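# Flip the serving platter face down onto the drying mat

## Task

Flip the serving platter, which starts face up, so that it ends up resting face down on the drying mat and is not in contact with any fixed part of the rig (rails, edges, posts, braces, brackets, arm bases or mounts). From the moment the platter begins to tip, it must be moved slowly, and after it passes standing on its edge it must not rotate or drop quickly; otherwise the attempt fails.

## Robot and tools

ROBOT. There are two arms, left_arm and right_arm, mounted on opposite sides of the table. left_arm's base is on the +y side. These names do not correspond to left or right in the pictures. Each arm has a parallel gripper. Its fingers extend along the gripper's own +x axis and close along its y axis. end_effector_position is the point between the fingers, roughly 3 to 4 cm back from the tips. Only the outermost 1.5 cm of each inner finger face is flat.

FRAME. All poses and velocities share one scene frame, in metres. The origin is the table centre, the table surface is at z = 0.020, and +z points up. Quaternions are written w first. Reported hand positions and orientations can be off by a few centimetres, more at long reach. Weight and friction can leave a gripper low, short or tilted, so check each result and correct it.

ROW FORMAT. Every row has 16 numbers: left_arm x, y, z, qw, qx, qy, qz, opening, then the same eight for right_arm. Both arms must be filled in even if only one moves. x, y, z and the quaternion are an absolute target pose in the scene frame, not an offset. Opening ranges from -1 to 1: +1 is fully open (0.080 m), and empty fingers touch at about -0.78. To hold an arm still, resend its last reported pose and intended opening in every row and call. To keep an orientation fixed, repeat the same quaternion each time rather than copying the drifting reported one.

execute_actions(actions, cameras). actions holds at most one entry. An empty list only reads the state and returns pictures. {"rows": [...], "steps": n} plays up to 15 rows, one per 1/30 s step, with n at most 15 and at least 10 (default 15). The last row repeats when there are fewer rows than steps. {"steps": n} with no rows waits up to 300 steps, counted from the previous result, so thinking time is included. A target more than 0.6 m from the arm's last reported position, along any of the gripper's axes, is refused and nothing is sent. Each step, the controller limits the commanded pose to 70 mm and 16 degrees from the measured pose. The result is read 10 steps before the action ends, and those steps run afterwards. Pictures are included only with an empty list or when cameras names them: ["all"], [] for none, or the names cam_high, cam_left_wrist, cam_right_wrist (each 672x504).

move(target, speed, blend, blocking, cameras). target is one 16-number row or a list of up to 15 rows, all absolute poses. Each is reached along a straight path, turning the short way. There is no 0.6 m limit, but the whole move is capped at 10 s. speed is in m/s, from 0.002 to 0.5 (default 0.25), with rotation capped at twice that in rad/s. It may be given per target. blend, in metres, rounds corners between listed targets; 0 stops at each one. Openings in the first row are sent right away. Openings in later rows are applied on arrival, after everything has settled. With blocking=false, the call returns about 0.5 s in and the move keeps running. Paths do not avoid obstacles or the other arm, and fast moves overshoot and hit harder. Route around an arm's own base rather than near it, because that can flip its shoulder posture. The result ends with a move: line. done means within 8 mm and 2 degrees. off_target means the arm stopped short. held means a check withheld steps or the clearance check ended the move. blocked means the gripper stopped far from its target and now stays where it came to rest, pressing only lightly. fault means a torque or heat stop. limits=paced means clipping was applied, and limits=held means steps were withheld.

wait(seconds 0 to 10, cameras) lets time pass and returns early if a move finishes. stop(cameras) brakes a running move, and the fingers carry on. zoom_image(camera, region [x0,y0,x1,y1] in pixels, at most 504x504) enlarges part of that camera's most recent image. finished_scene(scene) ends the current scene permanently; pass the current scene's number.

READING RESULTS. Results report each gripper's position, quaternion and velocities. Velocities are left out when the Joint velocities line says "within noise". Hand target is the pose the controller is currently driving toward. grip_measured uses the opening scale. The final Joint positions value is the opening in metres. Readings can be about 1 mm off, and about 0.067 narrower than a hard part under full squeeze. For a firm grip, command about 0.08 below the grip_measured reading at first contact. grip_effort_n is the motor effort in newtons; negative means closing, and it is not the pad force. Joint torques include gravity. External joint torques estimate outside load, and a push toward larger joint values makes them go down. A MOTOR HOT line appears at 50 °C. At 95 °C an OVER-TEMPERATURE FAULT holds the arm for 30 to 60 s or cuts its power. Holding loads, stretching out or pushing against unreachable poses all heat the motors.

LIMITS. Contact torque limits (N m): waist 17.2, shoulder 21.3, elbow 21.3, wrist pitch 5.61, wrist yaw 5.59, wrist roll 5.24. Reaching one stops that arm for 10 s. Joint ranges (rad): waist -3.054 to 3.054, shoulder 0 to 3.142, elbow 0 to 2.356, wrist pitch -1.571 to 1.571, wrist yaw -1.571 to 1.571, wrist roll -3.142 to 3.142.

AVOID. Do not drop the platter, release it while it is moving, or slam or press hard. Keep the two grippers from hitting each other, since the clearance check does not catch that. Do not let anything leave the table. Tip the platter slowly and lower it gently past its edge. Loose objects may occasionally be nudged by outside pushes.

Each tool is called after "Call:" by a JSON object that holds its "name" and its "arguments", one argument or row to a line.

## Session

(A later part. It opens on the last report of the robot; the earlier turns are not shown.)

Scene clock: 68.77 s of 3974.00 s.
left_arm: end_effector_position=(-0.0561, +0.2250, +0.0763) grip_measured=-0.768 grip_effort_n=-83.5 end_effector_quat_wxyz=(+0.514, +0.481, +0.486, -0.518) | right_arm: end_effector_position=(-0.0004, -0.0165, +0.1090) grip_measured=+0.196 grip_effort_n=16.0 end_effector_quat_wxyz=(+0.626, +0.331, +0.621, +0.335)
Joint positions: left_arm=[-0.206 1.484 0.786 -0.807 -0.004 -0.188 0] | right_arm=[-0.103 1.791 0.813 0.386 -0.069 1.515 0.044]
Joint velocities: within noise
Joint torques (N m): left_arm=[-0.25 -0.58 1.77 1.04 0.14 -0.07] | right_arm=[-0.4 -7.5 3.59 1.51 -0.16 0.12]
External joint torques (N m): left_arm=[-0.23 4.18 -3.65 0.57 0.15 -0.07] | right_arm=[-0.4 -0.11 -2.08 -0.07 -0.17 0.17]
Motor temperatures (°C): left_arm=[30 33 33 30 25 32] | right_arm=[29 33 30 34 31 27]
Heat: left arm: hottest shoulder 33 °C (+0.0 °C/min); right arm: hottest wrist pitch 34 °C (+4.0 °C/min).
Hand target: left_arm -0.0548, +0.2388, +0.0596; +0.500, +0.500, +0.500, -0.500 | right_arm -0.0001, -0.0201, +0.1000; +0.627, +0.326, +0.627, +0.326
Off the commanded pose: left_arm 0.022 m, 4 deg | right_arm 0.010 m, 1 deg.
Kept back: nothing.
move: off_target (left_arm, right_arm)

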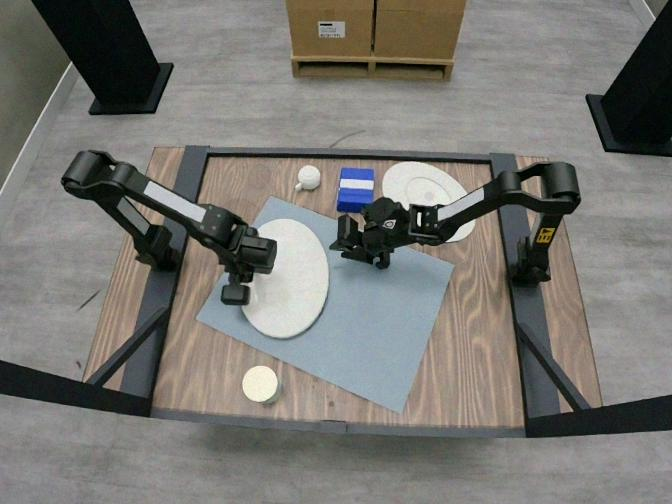

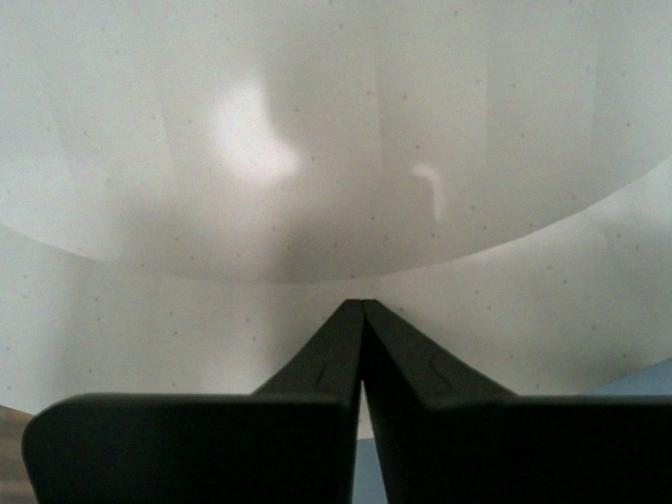

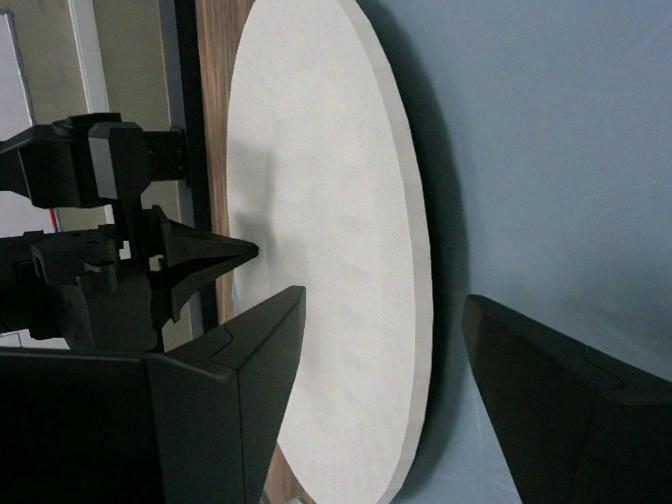

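Call:
{"name": "move", "arguments": {
  "target": [
    [-0.055,0.225,0.1,0.5,0.5,0.5,-0.5,-1,0,-0.02,0.10,0.6272,0.3265,0.6272,0.3265,0.2],
    [-0.055,0.250,0.1,0.5,0.5,0.5,-0.5,-1,0,-0.02,0.10,0.6272,0.3265,0.6272,0.3265,0.2],
    [-0.055,0.250,0.06,0.5,0.5,0.5,-0.5,-1,0,-0.02,0.10,0.6272,0.3265,0.6272,0.3265,0.2]
  ],
  "speed": [0.1,0.1,0.03]
}}

Call:
{"name": "zoom_image", "arguments": {
  "camera": "cam_right_wrist",
  "region": [180, 0, 672, 504]
}}

Scene clock: 71.87 s of 3974.00 s.
left_arm: end_effector_position=(-0.0555, +0.2410, +0.0737) grip_measured=-0.768 grip_effort_n=-83.5 end_effector_quat_wxyz=(+0.510, +0.487, +0.490, -0.512) | right_arm: end_effector_position=(-0.0004, -0.0165, +0.1090) grip_measured=+0.196 grip_effort_n=16.0 end_effector_quat_wxyz=(+0.626, +0.331, +0.621, +0.335)
Joint positions: left_arm=[-0.216 1.442 0.739 -0.821 -0.004 -0.198 0] | right_arm=[-0.103 1.791 0.813 0.386 -0.069 1.515 0.044]
Joint velocities: within noise
Joint torques (N m): left_arm=[-0.23 -0.99 2.69 1.27 0.14 -0.07] | right_arm=[-0.38 -7.41 3.34 1.55 -0.15 0.04]
External joint torques (N m): left_arm=[-0.22 3.4 -2.69 0.83 0.15 -0.07] | right_arm=[-0.39 0.01 -2.37 -0.04 -0.15 0.08]
Motor temperatures (°C): left_arm=[30 33 33 30 25 32] | right_arm=[29 33 30 34 31 27]
Heat: left arm: hottest shoulder 33 °C (+0.0 °C/min); right arm: hottest wrist pitch 34 °C (+4.0 °C/min).
Hand target: left_arm -0.0547, +0.2506, +0.0609; +0.500, +0.500, +0.500, -0.500 | right_arm -0.0001, -0.0201, +0.1000; +0.627, +0.326, +0.627, +0.326
Off the commanded pose: left_arm 0.016 m, 3 deg | right_arm 0.010 m, 1 deg.
Kept back: nothing.
move: off_target (left_arm, right_arm)

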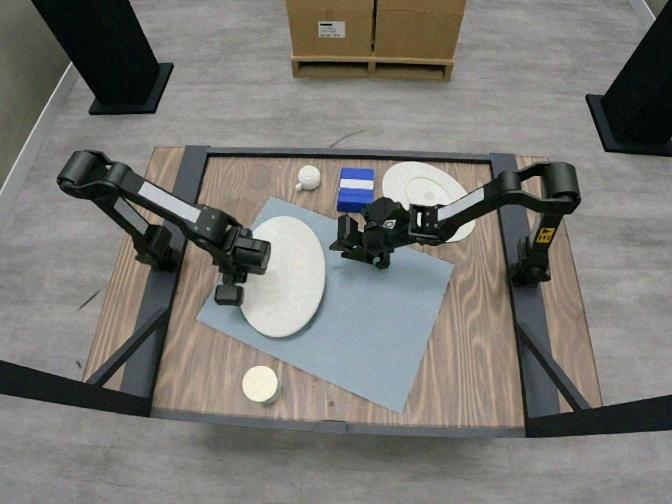

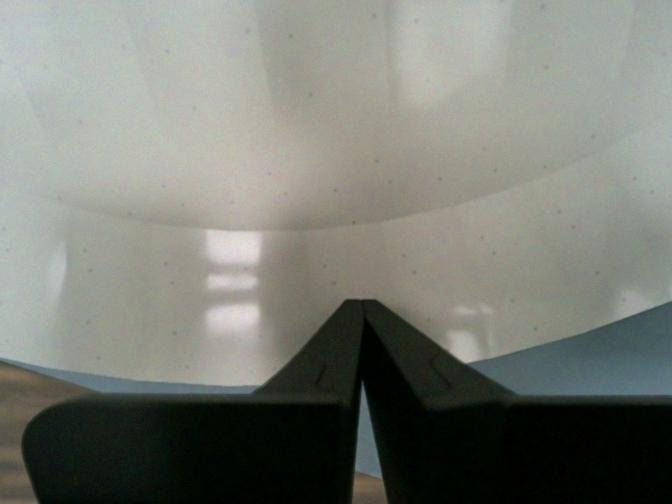

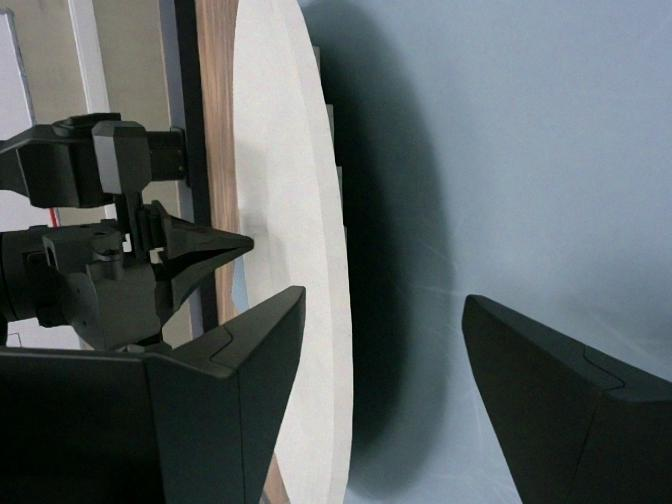

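Scaled by 1.000.

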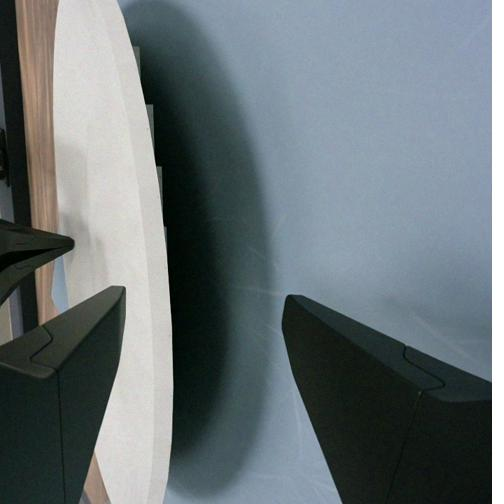

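Call:
{"name": "move", "arguments": {
  "target": [-0.055,0.250,0.06,0.5,0.5,0.5,-0.5,-1,0,-0.012,0.09,0.5964,0.3799,0.5964,0.3799,0.2],
  "speed": 0.08,
  "cameras": ["cam_right_wrist","cam_high"]
}}

Call:
{"name": "zoom_image", "arguments": {
  "camera": "cam_high",
  "region": [210, 180, 410, 350]
}}

Scene clock: 73.80 s of 3974.00 s.
left_arm: end_effector_position=(-0.0555, +0.2410, +0.0737) grip_measured=-0.768 grip_effort_n=-83.5 end_effector_quat_wxyz=(+0.510, +0.487, +0.490, -0.512) | right_arm: end_effector_position=(-0.0004, -0.0088, +0.0980) grip_measured=+0.196 grip_effort_n=16.0 end_effector_quat_wxyz=(+0.595, +0.384, +0.591, +0.386)
Joint positions: left_arm=[-0.216 1.442 0.739 -0.821 -0.004 -0.198 0] | right_arm=[-0.105 1.906 0.718 0.768 -0.078 1.528 0.044]
Joint velocities: within noise
Joint torques (N m): left_arm=[-0.25 -0.96 2.7 1.3 0.14 -0.07] | right_arm=[-0.19 -7.56 2.82 1.68 -0.15 0.12]
External joint torques (N m): left_arm=[-0.25 3.41 -2.67 0.87 0.16 -0.07] | right_arm=[-0.16 0.04 -2.21 -0.03 -0.16 0.17]
Motor temperatures (°C): left_arm=[30 33 32 30 25 32] | right_arm=[29 33 30 34 31 27]
Heat: left arm: hottest shoulder 33 °C (+0.0 °C/min); right arm: hottest wrist pitch 34 °C (+3.0 °C/min).
Hand target: left_arm -0.0547, +0.2506, +0.0609; +0.500, +0.500, +0.500, -0.500 | right_arm +0.0000, -0.0121, +0.0901; +0.596, +0.380, +0.596, +0.380
Off the commanded pose: left_arm 0.016 m, 3 deg | right_arm 0.009 m, 1 deg.
Kept back: nothing.
move: off_target (left_arm, right_arm)
Images, in order (width x height): cam_high 672x504, cam_right_wrist 672x504.

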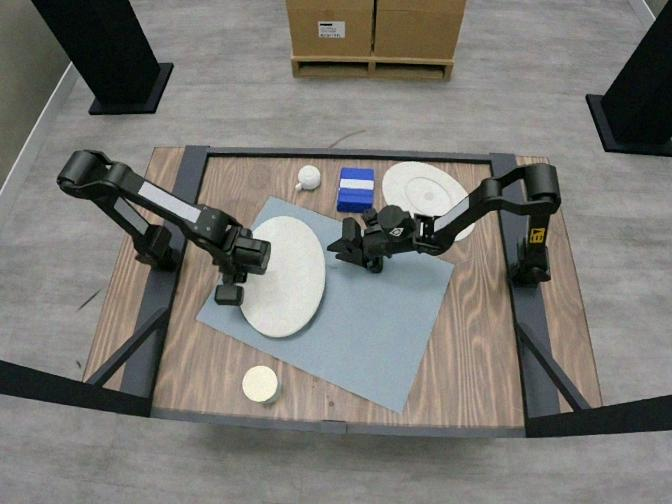

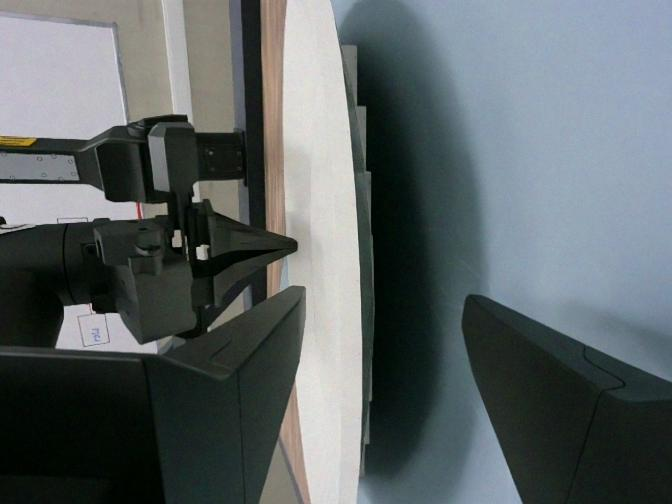

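Scaled by 2.520 from the camera's 672x504 image, which has a finer 960x720 frame.

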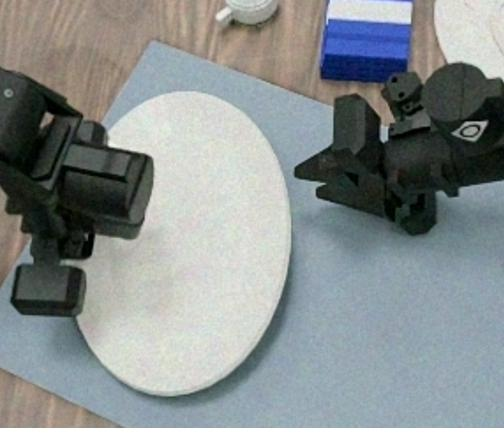

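Call:
{"name": "move", "arguments": {
  "target": [-0.055,0.250,0.06,0.5,0.5,0.5,-0.5,-1,0,0.024,0.086,0.5964,0.3799,0.5964,0.3799,0.2],
  "speed": 0.06,
  "cameras": ["cam_right_wrist","cam_high"]
}}

Call:
{"name": "zoom_image", "arguments": {
  "camera": "cam_high",
  "region": [210, 180, 410, 350]
}}

Scene clock: 75.53 s of 3974.00 s.
left_arm: end_effector_position=(-0.0555, +0.2410, +0.0737) grip_measured=-0.768 grip_effort_n=-83.5 end_effector_quat_wxyz=(+0.510, +0.487, +0.490, -0.512) | right_arm: end_effector_position=(+0.0021, +0.0234, +0.0966) grip_measured=+0.196 grip_effort_n=15.6 end_effector_quat_wxyz=(+0.593, +0.386, +0.590, +0.387)
Joint positions: left_arm=[-0.216 1.442 0.739 -0.821 -0.004 -0.198 0] | right_arm=[-0.104 2 0.855 0.73 -0.078 1.532 0.044]
Joint velocities: within noise
Joint torques (N m): left_arm=[-0.24 -0.97 2.7 1.3 0.13 -0.07] | right_arm=[0.34 -7.3 4.48 1.17 0.14 0.05]
External joint torques (N m): left_arm=[-0.24 3.42 -2.72 0.85 0.15 -0.07] | right_arm=[0.34 1.14 -0.68 -0.53 0.14 0.1]
Motor temperatures (°C): left_arm=[30 33 32 30 25 32] | right_arm=[29 33 30 34 31 27]
Heat: left arm: hottest shoulder 33 °C (+0.0 °C/min); right arm: hottest wrist pitch 34 °C (+3.0 °C/min).
Hand target: left_arm -0.0547, +0.2506, +0.0609; +0.500, +0.500, +0.500, -0.500 | right_arm -0.0001, +0.0236, +0.0861; +0.596, +0.380, +0.596, +0.380
Off the commanded pose: left_arm 0.016 m, 3 deg | right_arm 0.011 m, 1 deg.
Kept back: nothing.
move: off_target (left_arm, right_arm)
Images, in order (width x height): cam_high 672x504, cam_right_wrist 672x504.

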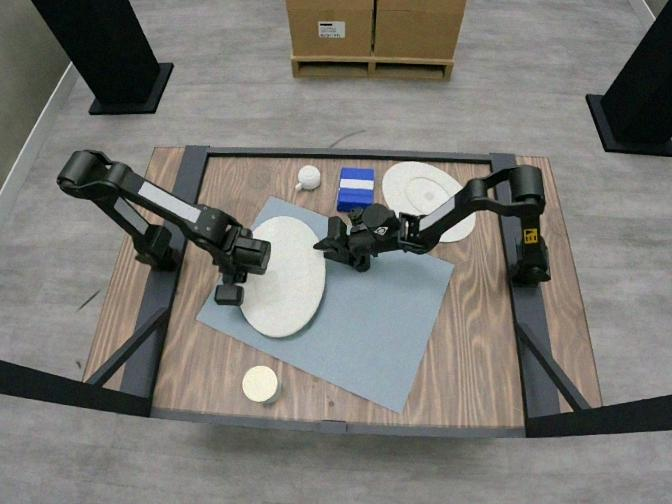

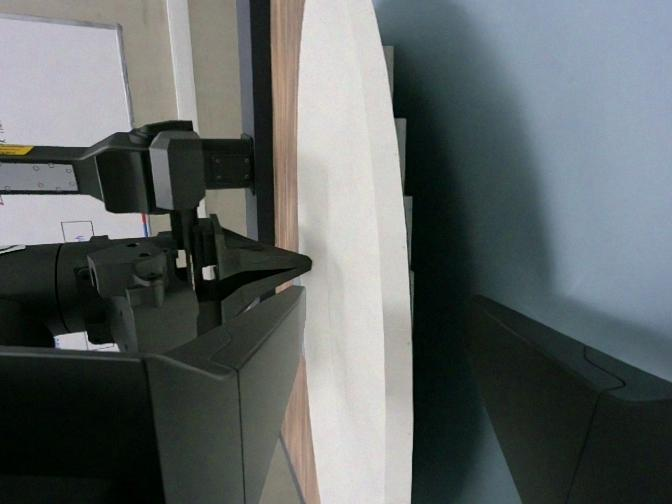

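Scaled by 2.520 from the camera's 672x504 image, which has a finer 960x720 frame.

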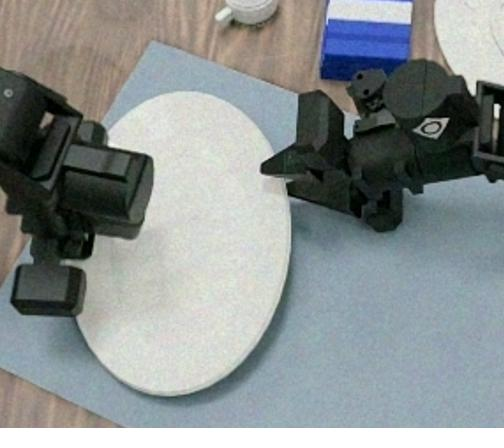

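Call:
{"name": "move", "arguments": {
  "target": [
    [-0.055,0.250,0.06,0.5,0.5,0.5,-0.5,-1,0,0.032,0.083,0.5964,0.3799,0.5964,0.3799,0.2],
    [-0.055,0.250,0.06,0.5,0.5,0.5,-0.5,-1,0,0.032,0.083,0.5964,0.3799,0.5964,0.3799,-0.2],
    [-0.055,0.250,0.06,0.5,0.5,0.5,-0.5,-1,0,0.032,0.083,0.5964,0.3799,0.5964,0.3799,-0.4]
  ],
  "speed": 0.05,
  "cameras": ["cam_right_wrist"]
}}

Call:
{"name": "move", "arguments": {
  "target": [-0.055,0.250,0.06,0.5,0.5,0.5,-0.5,-1,0,0.032,0.083,0.5964,0.3799,0.5964,0.3799,-0.6],
  "speed": 0.05,
  "cameras": ["cam_right_wrist","cam_high"]
}}

Scene clock: 78.70 s of 3974.00 s.
left_arm: end_effector_position=(-0.0555, +0.2410, +0.0737) grip_measured=-0.768 grip_effort_n=-83.5 end_effector_quat_wxyz=(+0.510, +0.487, +0.490, -0.512) | right_arm: end_effector_position=(+0.0022, +0.0248, +0.0944) grip_measured=-0.396 grip_effort_n=-18.8 end_effector_quat_wxyz=(+0.595, +0.384, +0.593, +0.383)
Joint positions: left_arm=[-0.216 1.442 0.739 -0.821 -0.004 -0.198 0] | right_arm=[-0.104 2.006 0.866 0.715 -0.078 1.533 0.017]
Joint velocities: within noise
Joint torques (N m): left_arm=[-0.25 -0.96 2.71 1.31 0.14 -0.07] | right_arm=[0.45 -4.17 7.02 2 0.18 0.08]
External joint torques (N m): left_arm=[-0.26 3.43 -2.67 0.87 0.16 -0.07] | right_arm=[0.48 4.31 1.87 0.31 0.17 0.12]
Motor temperatures (°C): left_arm=[30 33 31 30 25 31] | right_arm=[28 33 30 34 31 27]
Heat: left arm: hottest shoulder 33 °C (+0.0 °C/min); right arm: hottest wrist pitch 34 °C (+3.0 °C/min).
Hand target: left_arm -0.0547, +0.2506, +0.0609; +0.500, +0.500, +0.500, -0.500 | right_arm +0.0000, +0.0311, +0.0831; +0.596, +0.380, +0.596, +0.380
Off the commanded pose: left_arm 0.016 m, 3 deg | right_arm 0.014 m, 1 deg.
Kept back: nothing.
move: off_target (left_arm, right_arm); target 2's new opening was sent with right_arm's hand 0.014 m and 1 deg from that target; target 3's new opening was sent with right_arm's hand 0.014 m and 1 deg from that target
Images, in order (width x height): cam_right_wrist 672x504.

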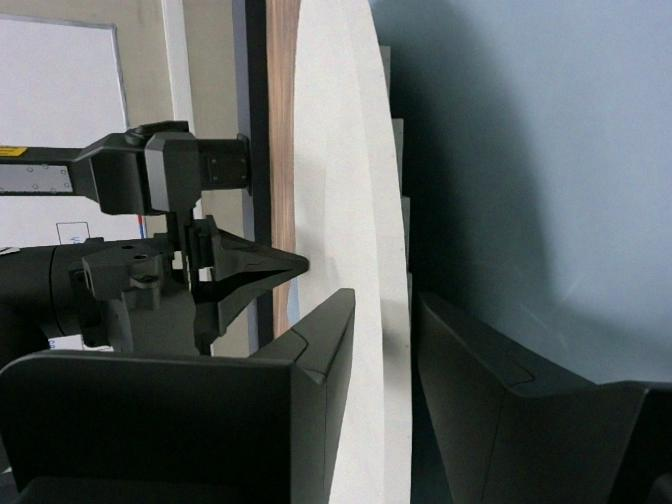

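Scene clock: 79.40 s of 3974.00 s.
left_arm: end_effector_position=(-0.0559, +0.2412, +0.0728) grip_measured=-0.768 grip_effort_n=-83.5 end_effector_quat_wxyz=(+0.509, +0.487, +0.490, -0.513) | right_arm: end_effector_position=(+0.0032, +0.0263, +0.0952) grip_measured=-0.588 grip_effort_n=-59.3 end_effector_quat_wxyz=(+0.594, +0.388, +0.591, +0.383)
Joint positions: left_arm=[-0.217 1.444 0.736 -0.818 -0.002 -0.198 0] | right_arm=[-0.104 2.01 0.87 0.721 -0.073 1.539 0.009]
Joint velocities: within noise
Joint torques (N m): left_arm=[-0.23 -1.12 2.94 1.1 0.07 -0.07] | right_arm=[0.56 -4.62 6.65 1.6 0.04 -0.11]
External joint torques (N m): left_arm=[-0.23 3.27 -2.42 0.66 0.09 -0.07] | right_arm=[0.59 3.86 1.48 -0.09 0.04 -0.06]
Motor temperatures (°C): left_arm=[30 33 31 29 25 31] | right_arm=[28 33 30 35 31 27]
Heat: left arm: hottest shoulder 33 °C (+0.0 °C/min); right arm: hottest wrist pitch 35 °C (+4.0 °C/min).
Hand target: left_arm -0.0549, +0.2505, +0.0608; +0.500, +0.500, +0.500, -0.500 | right_arm +0.0000, +0.0311, +0.0831; +0.596, +0.380, +0.596, +0.380
Off the commanded pose: left_arm 0.016 m, 3 deg | right_arm 0.014 m, 1 deg.
Kept back: nothing.
move: off_target (left_arm, right_arm)
Images, in order (width x height): cam_high 672x504, cam_right_wrist 672x504.

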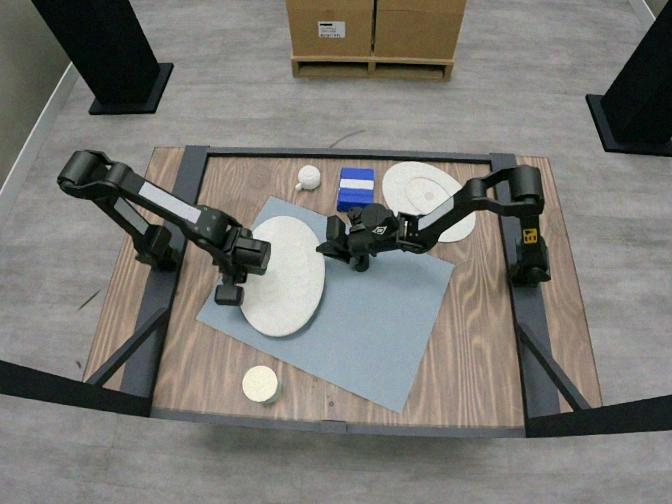

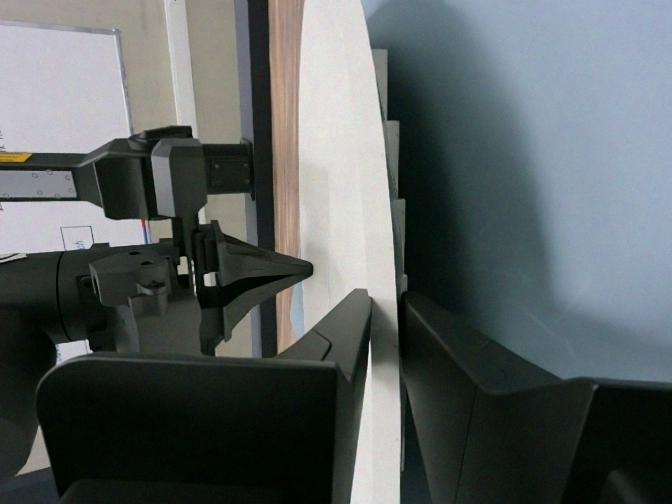

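Call:
{"name": "move", "arguments": {
  "target": [
    [-0.055,0.250,0.06,0.5,0.5,0.5,-0.5,-1,0.003,0.028,0.088,0.5964,0.3799,0.5964,0.3799,-0.75],
    [-0.055,0.255,0.16,0.5,0.5,0.5,-0.5,-1,0.003,0.024,0.102,0.5964,0.3799,0.5964,0.3799,-0.75]
  ],
  "speed": 0.04,
  "cameras": ["cam_right_wrist","cam_high"]
}}

Scene clock: 84.87 s of 3974.00 s.
left_arm: end_effector_position=(-0.0539, +0.2561, +0.1567) grip_measured=-0.768 grip_effort_n=-83.5 end_effector_quat_wxyz=(+0.498, +0.504, +0.502, -0.496) | right_arm: end_effector_position=(+0.0035, +0.0246, +0.0957) grip_measured=-0.626 grip_effort_n=-83.5 end_effector_quat_wxyz=(+0.601, +0.376, +0.596, +0.378)
Joint positions: left_arm=[-0.221 1.335 0.998 -1.246 -0.002 -0.203 0] | right_arm=[-0.106 1.993 0.879 0.666 -0.076 1.526 0.007]
Joint velocities: within noise
Joint torques (N m): left_arm=[-0.25 -4.41 7.68 0.01 0.07 -0.07] | right_arm=[-0.03 -12.62 3.94 1.14 -0.17 0.14]
External joint torques (N m): left_arm=[-0.27 -0.46 1.9 -0.33 0.09 -0.07] | right_arm=[-0.08 -4.16 -1.33 -0.54 -0.17 0.19]
Motor temperatures (°C): left_arm=[30 33 31 29 25 31] | right_arm=[28 33 30 34 31 27]
Heat: left arm: hottest shoulder 33 °C (+0.0 °C/min); right arm: hottest wrist pitch 34 °C (+2.0 °C/min).
Hand target: left_arm -0.0550, +0.2551, +0.1600; +0.500, +0.500, +0.500, -0.500 | right_arm +0.0030, +0.0241, +0.1020; +0.596, +0.380, +0.596, +0.380
Off the commanded pose: left_arm 0.004 m, 1 deg | right_arm 0.006 m, 1 deg.
Kept back: nothing.
move: done
Images, in order (width x height): cam_high 672x504, cam_right_wrist 672x504.

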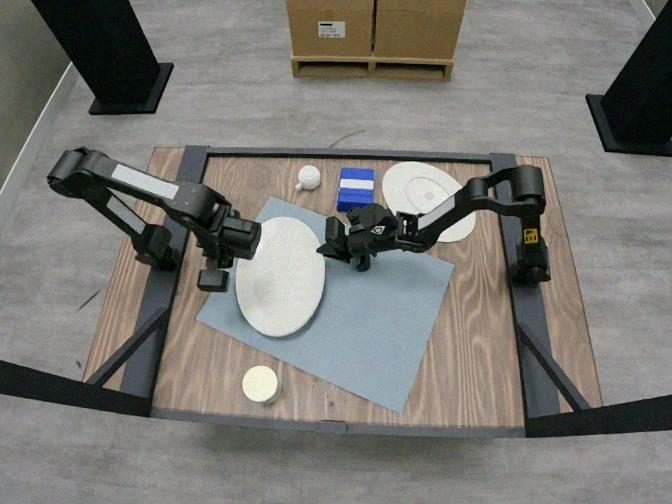

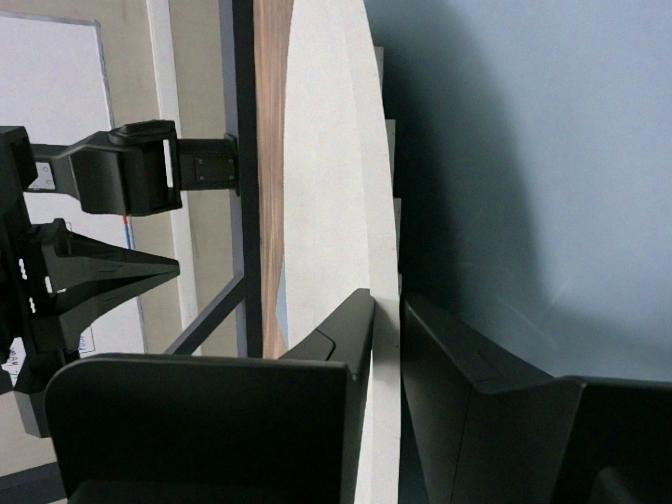

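Call:
{"name": "move", "arguments": {
  "target": [
    [-0.055,0.255,0.25,0.5,0.5,0.5,-0.5,-1,0.003,0.014,0.16,0.6409,0.2988,0.6409,0.2988,-0.75],
    [-0.055,0.255,0.30,0.5,0.5,0.5,-0.5,-1,0.003,-0.02,0.205,0.6744,0.2127,0.6744,0.2127,-0.75]
  ],
  "speed": 0.05,
  "blend": 0.02
}}

Scene clock: 90.73 s of 3974.00 s.
left_arm: end_effector_position=(-0.0544, +0.2539, +0.2960) grip_measured=-0.768 grip_effort_n=-83.5 end_effector_quat_wxyz=(+0.544, +0.426, +0.449, -0.567) | right_arm: end_effector_position=(-0.0006, -0.0226, +0.1800) grip_measured=-0.638 grip_effort_n=-83.5 end_effector_quat_wxyz=(+0.677, +0.191, +0.684, +0.196)
Joint positions: left_arm=[-0.222 1.235 1.473 -1.568 -0.002 -0.203 0] | right_arm=[-0.1 1.78 1.399 -0.637 -0.055 1.496 0.006]
Joint velocities: within noise
Joint torques (N m): left_arm=[-0.25 -3.63 7.52 0.46 0.06 -0.05] | right_arm=[-0.57 -14.62 8.35 0.47 0.18 0]
External joint torques (N m): left_arm=[-0.26 -0.59 1.9 -0.32 0.08 -0.06] | right_arm=[-0.57 -6.36 1.73 -0.68 0.16 0.03]
Motor temperatures (°C): left_arm=[30 33 31 28 25 31] | right_arm=[28 37 31 34 31 27]
Heat: left arm: hottest shoulder 33 °C (+0.0 °C/min); right arm: hottest shoulder 37 °C (+9.0 °C/min).
Hand target: left_arm -0.0551, +0.2548, +0.2993; +0.545, +0.422, +0.447, -0.571 | right_arm +0.0029, -0.0205, +0.2048; +0.674, +0.213, +0.674, +0.213
Off the commanded pose: left_arm 0.004 m, 14 deg | right_arm 0.025 m, 3 deg.
joint sent to its limit (left arm) — joint 4 (wrist pitch), lower limit.
Kept back: nothing.
move: off_target (left_arm, right_arm)

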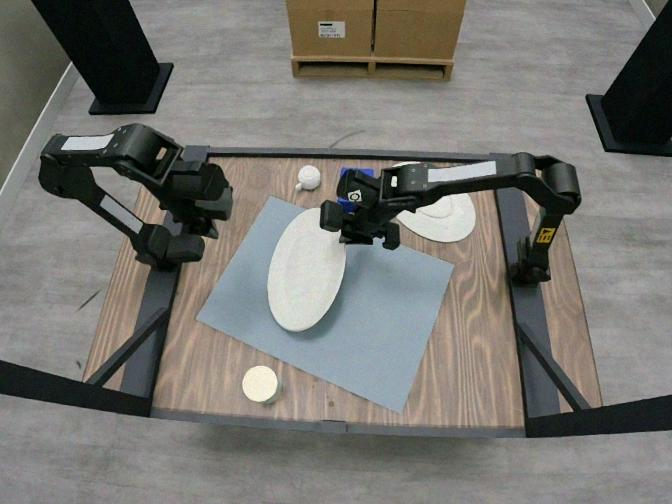

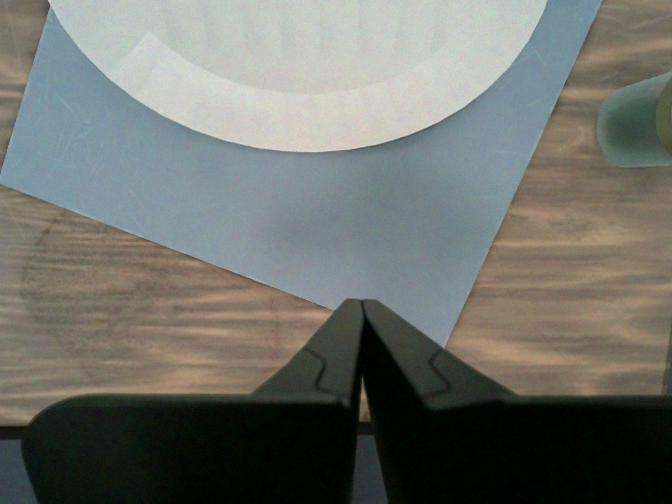

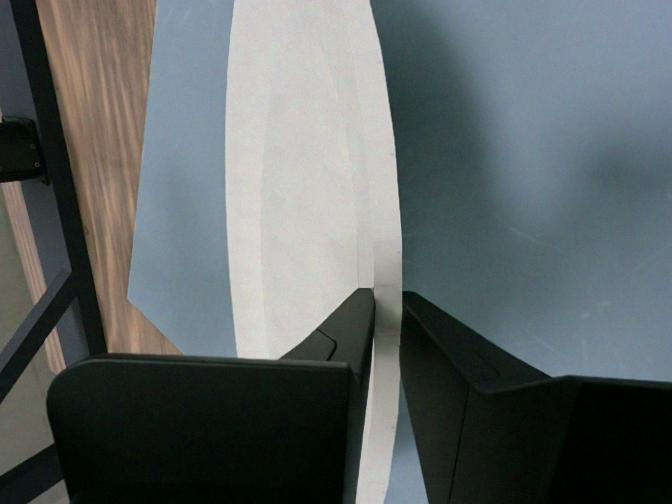

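Call:
{"name": "move", "arguments": {
  "target": [
    [-0.1,0.255,0.30,0.487,0.119,-0.281,-0.818,-0.5,0.003,-0.044,0.255,0.6964,0.1228,0.6964,0.1228,-0.8],
    [-0.12,0.23,0.33,0.487,0.119,-0.281,-0.818,0,0.003,-0.06,0.285,0.7064,0.0308,0.7064,0.0308,-0.8]
  ],
  "speed": 0.05,
  "blend": 0.02
}}

Scene clock: 101.37 s of 3974.00 s.
left_arm: end_effector_position=(-0.0802, +0.2543, +0.3030) grip_measured=-0.504 grip_effort_n=18.4 end_effector_quat_wxyz=(+0.564, +0.268, +0.028, -0.780) | right_arm: end_effector_position=(+0.0002, -0.0385, +0.2165) grip_measured=-0.645 grip_effort_n=-83.5 end_effector_quat_wxyz=(+0.690, +0.144, +0.695, +0.146)
Joint positions: left_arm=[-0.455 0.57 0.81 -0.714 -0.167 0.209 0.012] | right_arm=[-0.1 1.817 1.648 -0.99 -0.041 1.493 0.006]
Joint velocities: within noise
Joint torques (N m): left_arm=[-0.22 -0.83 6.41 1.8 0.14 0.08] | right_arm=[-0.49 -12.35 9.04 0.48 0.13 -0.1]
External joint torques (N m): left_arm=[-0.21 -0.86 -0.18 0.08 0.18 0.09] | right_arm=[-0.49 -4.05 2.65 -0.46 0.11 -0.08]
Motor temperatures (°C): left_arm=[30 33 31 29 25 31] | right_arm=[28 40 35 32 31 27]
Heat: left arm: hottest shoulder 33 °C (+0.0 °C/min); right arm: hottest shoulder 40 °C (+12.1 °C/min).
Hand target: left_arm -0.0812, +0.2549, +0.2997; -0.561, -0.270, -0.028, +0.782 | right_arm +0.0029, -0.0347, +0.2340; +0.689, +0.161, +0.689, +0.161
Off the commanded pose: left_arm 0.054 m, 41 deg | right_arm 0.072 m, 19 deg.
Kept back: nothing.
move: off_target (left_arm, right_arm; path cut at 10 s); path passed 0 of 2 targets; target 2's new opening was not sent

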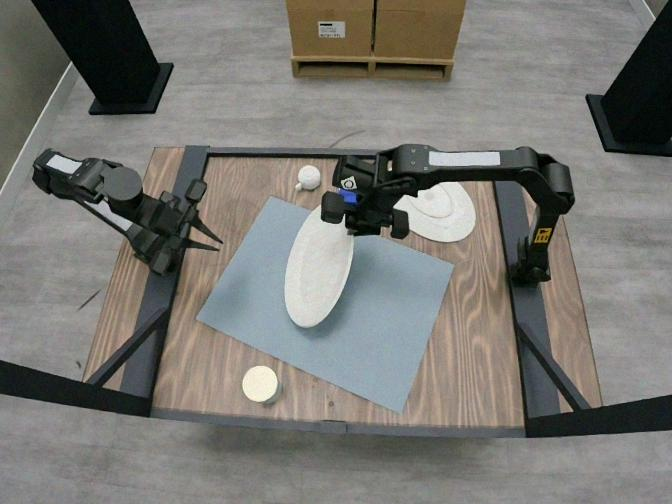

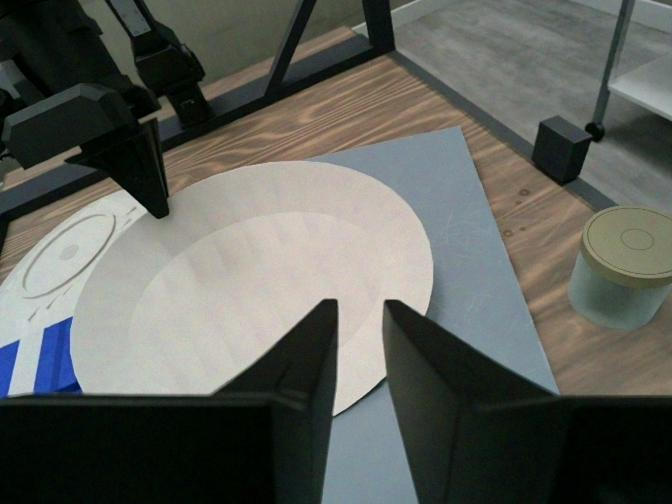

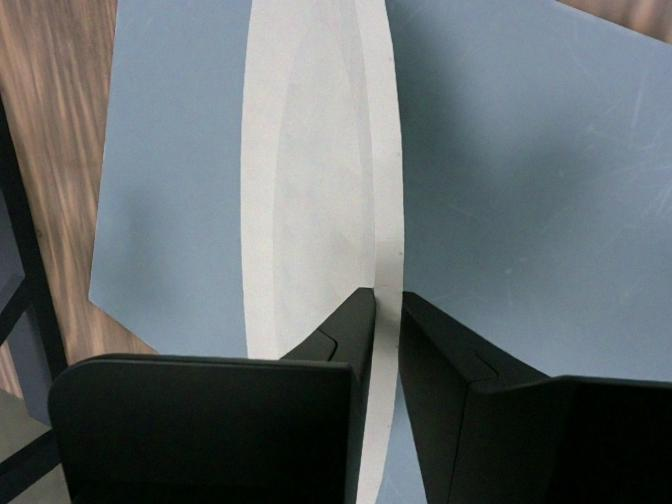

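Call:
{"name": "move", "arguments": {
  "target": [
    [-0.0802,0.2543,0.303,0.564,0.268,0.028,-0.780,0,0.003,-0.055,0.265,0.6964,0.1228,0.6964,0.1228,-0.8],
    [-0.0802,0.2543,0.303,0.564,0.268,0.028,-0.780,0.0,0.003,-0.075,0.29,0.7064,0.0308,0.7064,0.0308,-0.8]
  ],
  "speed": 0.05,
  "blend": 0.02
}}

Scene clock: 105.93 s of 3974.00 s.
left_arm: end_effector_position=(-0.0803, +0.2543, +0.3031) grip_measured=-0.004 grip_effort_n=18.4 end_effector_quat_wxyz=(+0.564, +0.268, +0.028, -0.781) | right_arm: end_effector_position=(+0.0023, -0.0702, +0.2631) grip_measured=-0.647 grip_effort_n=-83.5 end_effector_quat_wxyz=(+0.706, +0.050, +0.705, +0.050)
Joint positions: left_arm=[-0.455 0.57 0.81 -0.713 -0.167 0.209 0.035] | right_arm=[-0.1 1.99 2.138 -1.577 -0.01 1.488 0.006]
Joint velocities: within noise
Joint torques (N m): left_arm=[-0.08 -0.35 7.72 1.59 -0.11 -0.05] | right_arm=[-0.16 -17.78 6.91 0.19 0.13 -0.04]
External joint torques (N m): left_arm=[-0.1 -0.37 1.17 -0.12 -0.06 -0.04] | right_arm=[-0.17 -9.01 1.31 -0.37 0.09 -0.04]
Motor temperatures (°C): left_arm=[30 33 31 30 25 31] | right_arm=[28 42 36 32 31 27]
Heat: left arm: hottest shoulder 33 °C (+0.0 °C/min); right arm: hottest shoulder 42 °C (+14.0 °C/min).
Hand target: left_arm -0.0802, +0.2543, +0.3030; -0.564, -0.268, -0.028, +0.780 | right_arm +0.0029, -0.0757, +0.2888; +0.707, +0.076, +0.699, +0.076
Off the commanded pose: left_arm 0.000 m, 0 deg | right_arm 0.027 m, 3 deg.
joint sent to its limit (right arm) — joint 4 (wrist pitch), lower limit.
Kept back: nothing.
move: off_target (right_arm); blend cut to 0 m at target 1

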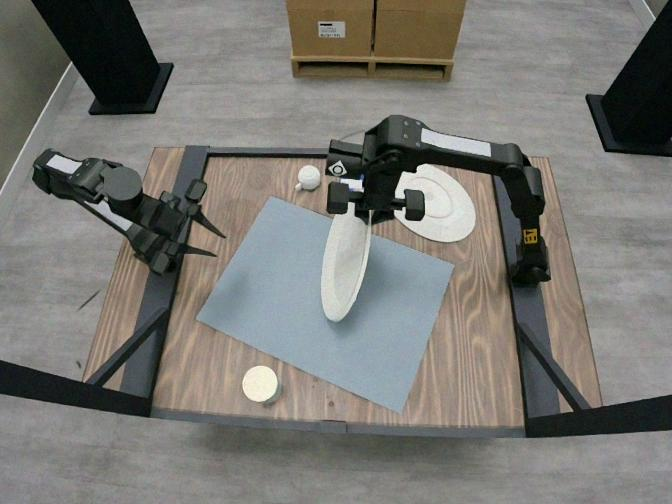

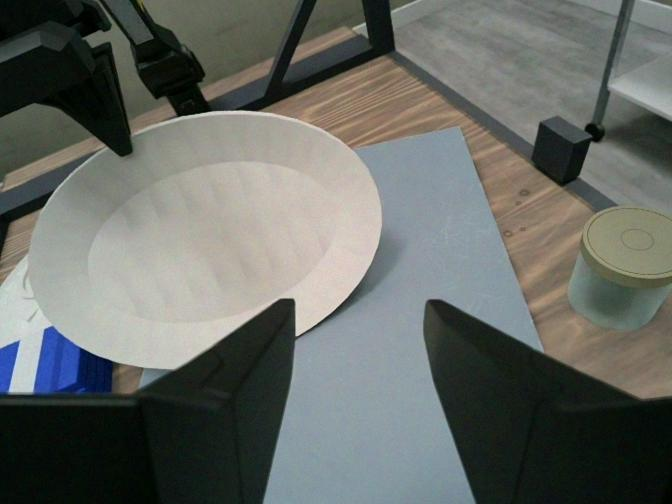

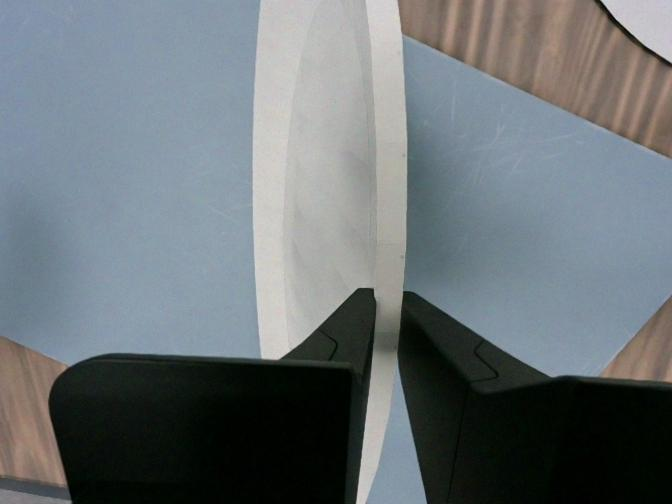

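Call:
{"name": "move", "arguments": {
  "target": [
    [-0.15,0.22,0.30,0.1913,0.6808,-0.1913,-0.6808,0.6,0.003,-0.02,0.297,0.7064,0.0308,0.7064,0.0308,-0.85],
    [-0.15,0.20,0.30,0.1,0.70,-0.1,-0.70,0.6,0.003,0.03,0.290,0.7071,0.0,0.7071,0.0,-0.85]
  ],
  "speed": [0.1,0.06]
}}

Scene clock: 117.47 s of 3974.00 s.
left_arm: end_effector_position=(-0.1490, +0.2017, +0.3006) grip_measured=+0.596 grip_effort_n=18.4 end_effector_quat_wxyz=(+0.103, +0.700, -0.102, -0.699) | right_arm: end_effector_position=(+0.0038, +0.0258, +0.2945) grip_measured=-0.763 grip_effort_n=-83.5 end_effector_quat_wxyz=(+0.695, +0.179, +0.672, +0.181)
Joint positions: left_arm=[-0.587 1.523 1.709 -1.51 -0.156 1.021 0.062] | right_arm=[-0.084 2.109 2.343 -1.288 -0.004 1.501 0.001]
Joint velocities: within noise
Joint torques (N m): left_arm=[0.18 -3.83 7.73 0.44 0.14 0.04] | right_arm=[0.32 -10.19 5.79 1.03 0.18 0.07]
External joint torques (N m): left_arm=[0.18 1.55 2.03 -0.29 0.19 0.06] | right_arm=[0.32 -0.22 -0.17 -0.08 0.13 0.1]
Motor temperatures (°C): left_arm=[30 33 32 29 25 31] | right_arm=[28 42 37 32 31 27]
Heat: left arm: hottest shoulder 33 °C (+0.0 °C/min); right arm: hottest shoulder 42 °C (+11.1 °C/min).
Hand target: left_arm -0.1500, +0.2000, +0.3000; +0.100, +0.700, -0.100, -0.700 | right_arm +0.0029, +0.0294, +0.2894; +0.696, +0.178, +0.673, +0.178
Off the commanded pose: left_arm 0.002 m, 0 deg | right_arm 0.006 m, 30 deg; orientation clipped.
joint sent to its limit (right arm) — joint 3 (elbow), upper limit, where the elbow is as straight as it goes.
Kept back: nothing.
move: off_target (right_arm); limits=paced

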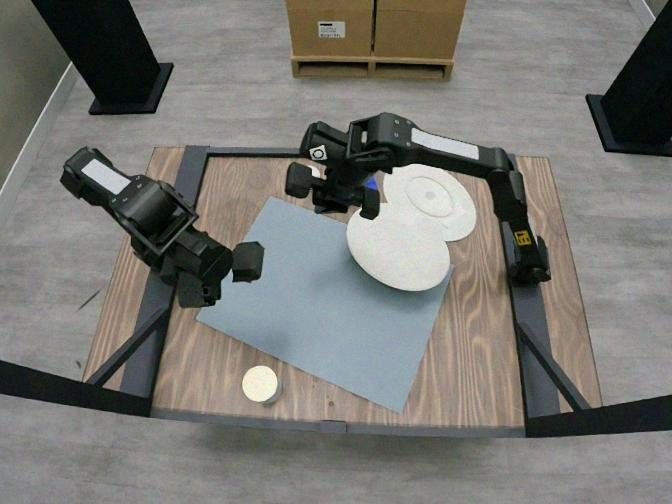

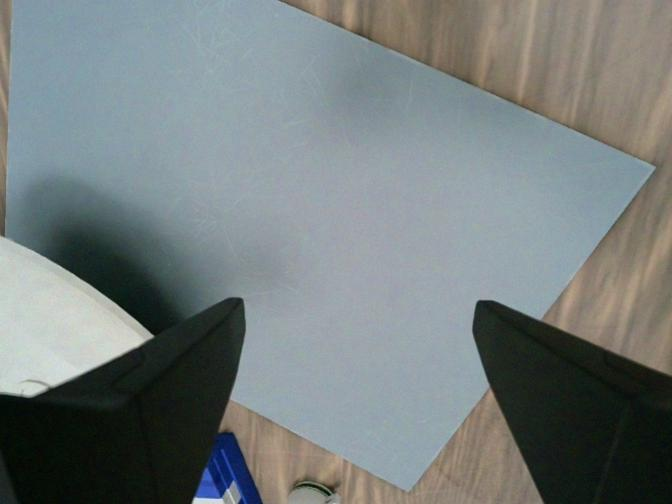

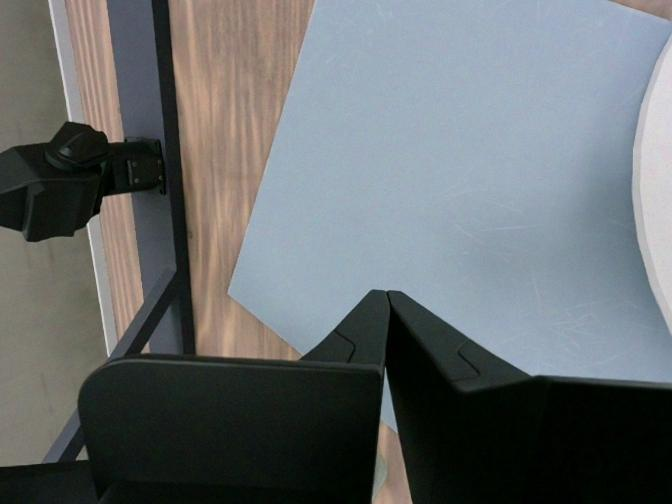

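Call:
{"name": "zoom_image", "arguments": {
  "camera": "cam_high",
  "region": [290, 120, 530, 320]
}}

Scaled by 2.100 from the camera's 672x504 image, which has a finer 960x720 frame.

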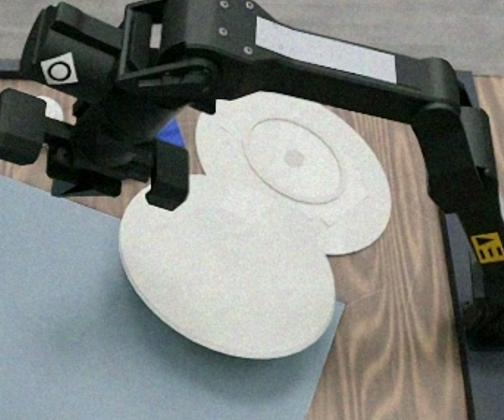

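Call:
{"name": "zoom_image", "arguments": {
  "camera": "cam_left_wrist",
  "region": [0, 200, 300, 420]
}}

Call:
{"name": "move", "arguments": {
  "target": [
    [-0.15,0.22,0.30,0.1913,0.6808,-0.1913,-0.6808,0.6,0.003,-0.1,0.30,0.653,0.271,0.653,0.271,0.6]
  ],
  "speed": 0.2
}}

Call:
{"name": "zoom_image", "arguments": {
  "camera": "cam_high",
  "region": [290, 120, 530, 320]
}}

Scaled by 1.680 from the camera's 672x504 image, which has a finer 960x720 frame.

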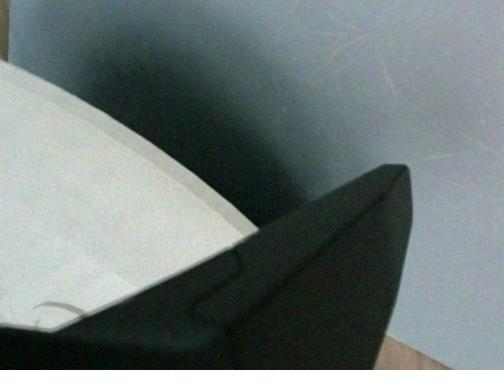

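Scene clock: 119.20 s of 3974.00 s.
left_arm: end_effector_position=(-0.1513, +0.2185, +0.3009) grip_measured=+0.596 grip_effort_n=18.4 end_effector_quat_wxyz=(+0.190, +0.680, -0.191, -0.682) | right_arm: end_effector_position=(+0.0029, -0.0981, +0.3030) grip_measured=+0.596 grip_effort_n=16.0 end_effector_quat_wxyz=(+0.654, +0.273, +0.651, +0.271)
Joint positions: left_arm=[-0.725 1.304 1.445 -1.278 -0.341 0.941 0.062] | right_arm=[-0.138 1.356 1.34 -0.767 -0.083 1.486 0.062]
Joint velocities: within noise
Joint torques (N m): left_arm=[-0.26 -4.65 5.95 1.04 -0.4 -0.1] | right_arm=[-0.45 -7.08 4.52 1.4 -0.13 -0.18]
External joint torques (N m): left_arm=[-0.23 -0.66 -0.13 0 -0.24 -0.08] | right_arm=[-0.43 -1.93 -2.25 -0.03 -0.13 -0.14]
Motor temperatures (°C): left_arm=[30 33 32 29 25 31] | right_arm=[28 42 36 32 31 27]
Heat: left arm: hottest shoulder 33 °C (+0.0 °C/min); right arm: hottest shoulder 42 °C (+10.1 °C/min).
Hand target: left_arm -0.1500, +0.2200, +0.2999; +0.191, +0.681, -0.191, -0.681 | right_arm +0.0031, -0.1000, +0.3000; +0.653, +0.271, +0.653, +0.271
Off the commanded pose: left_arm 0.002 m, 0 deg | right_arm 0.004 m, 0 deg.
Kept back: nothing.
move: done

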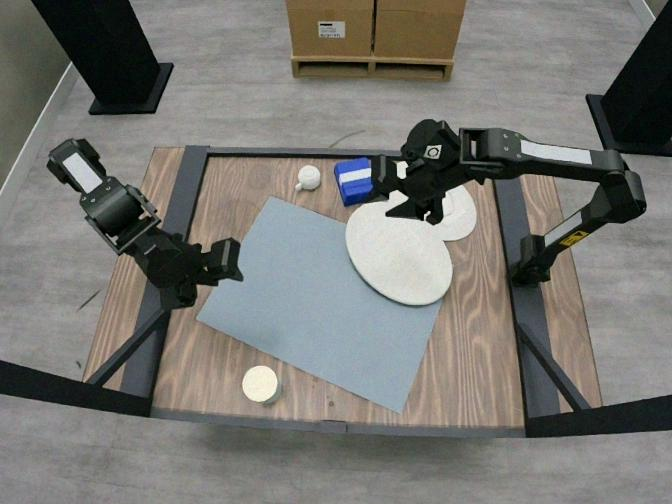

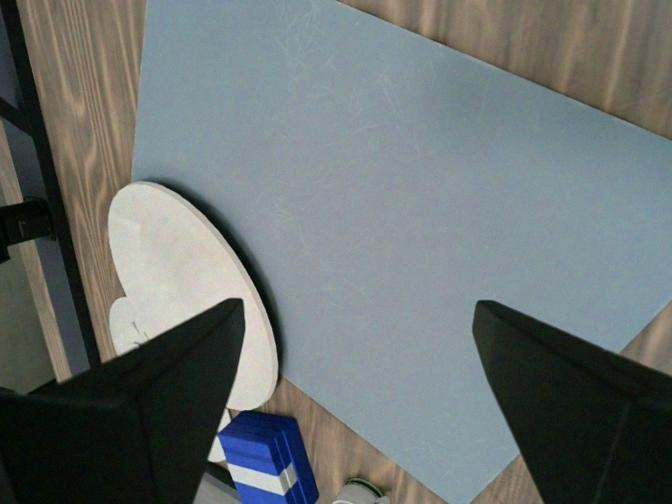

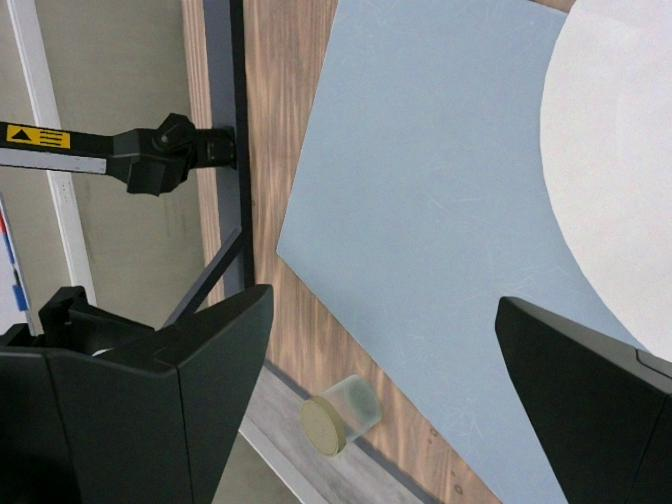

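Scaled by 2.100 from the camera's 672x504 image, which has a finer 960x720 frame.

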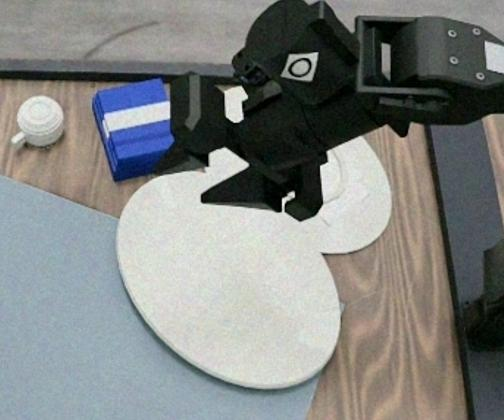

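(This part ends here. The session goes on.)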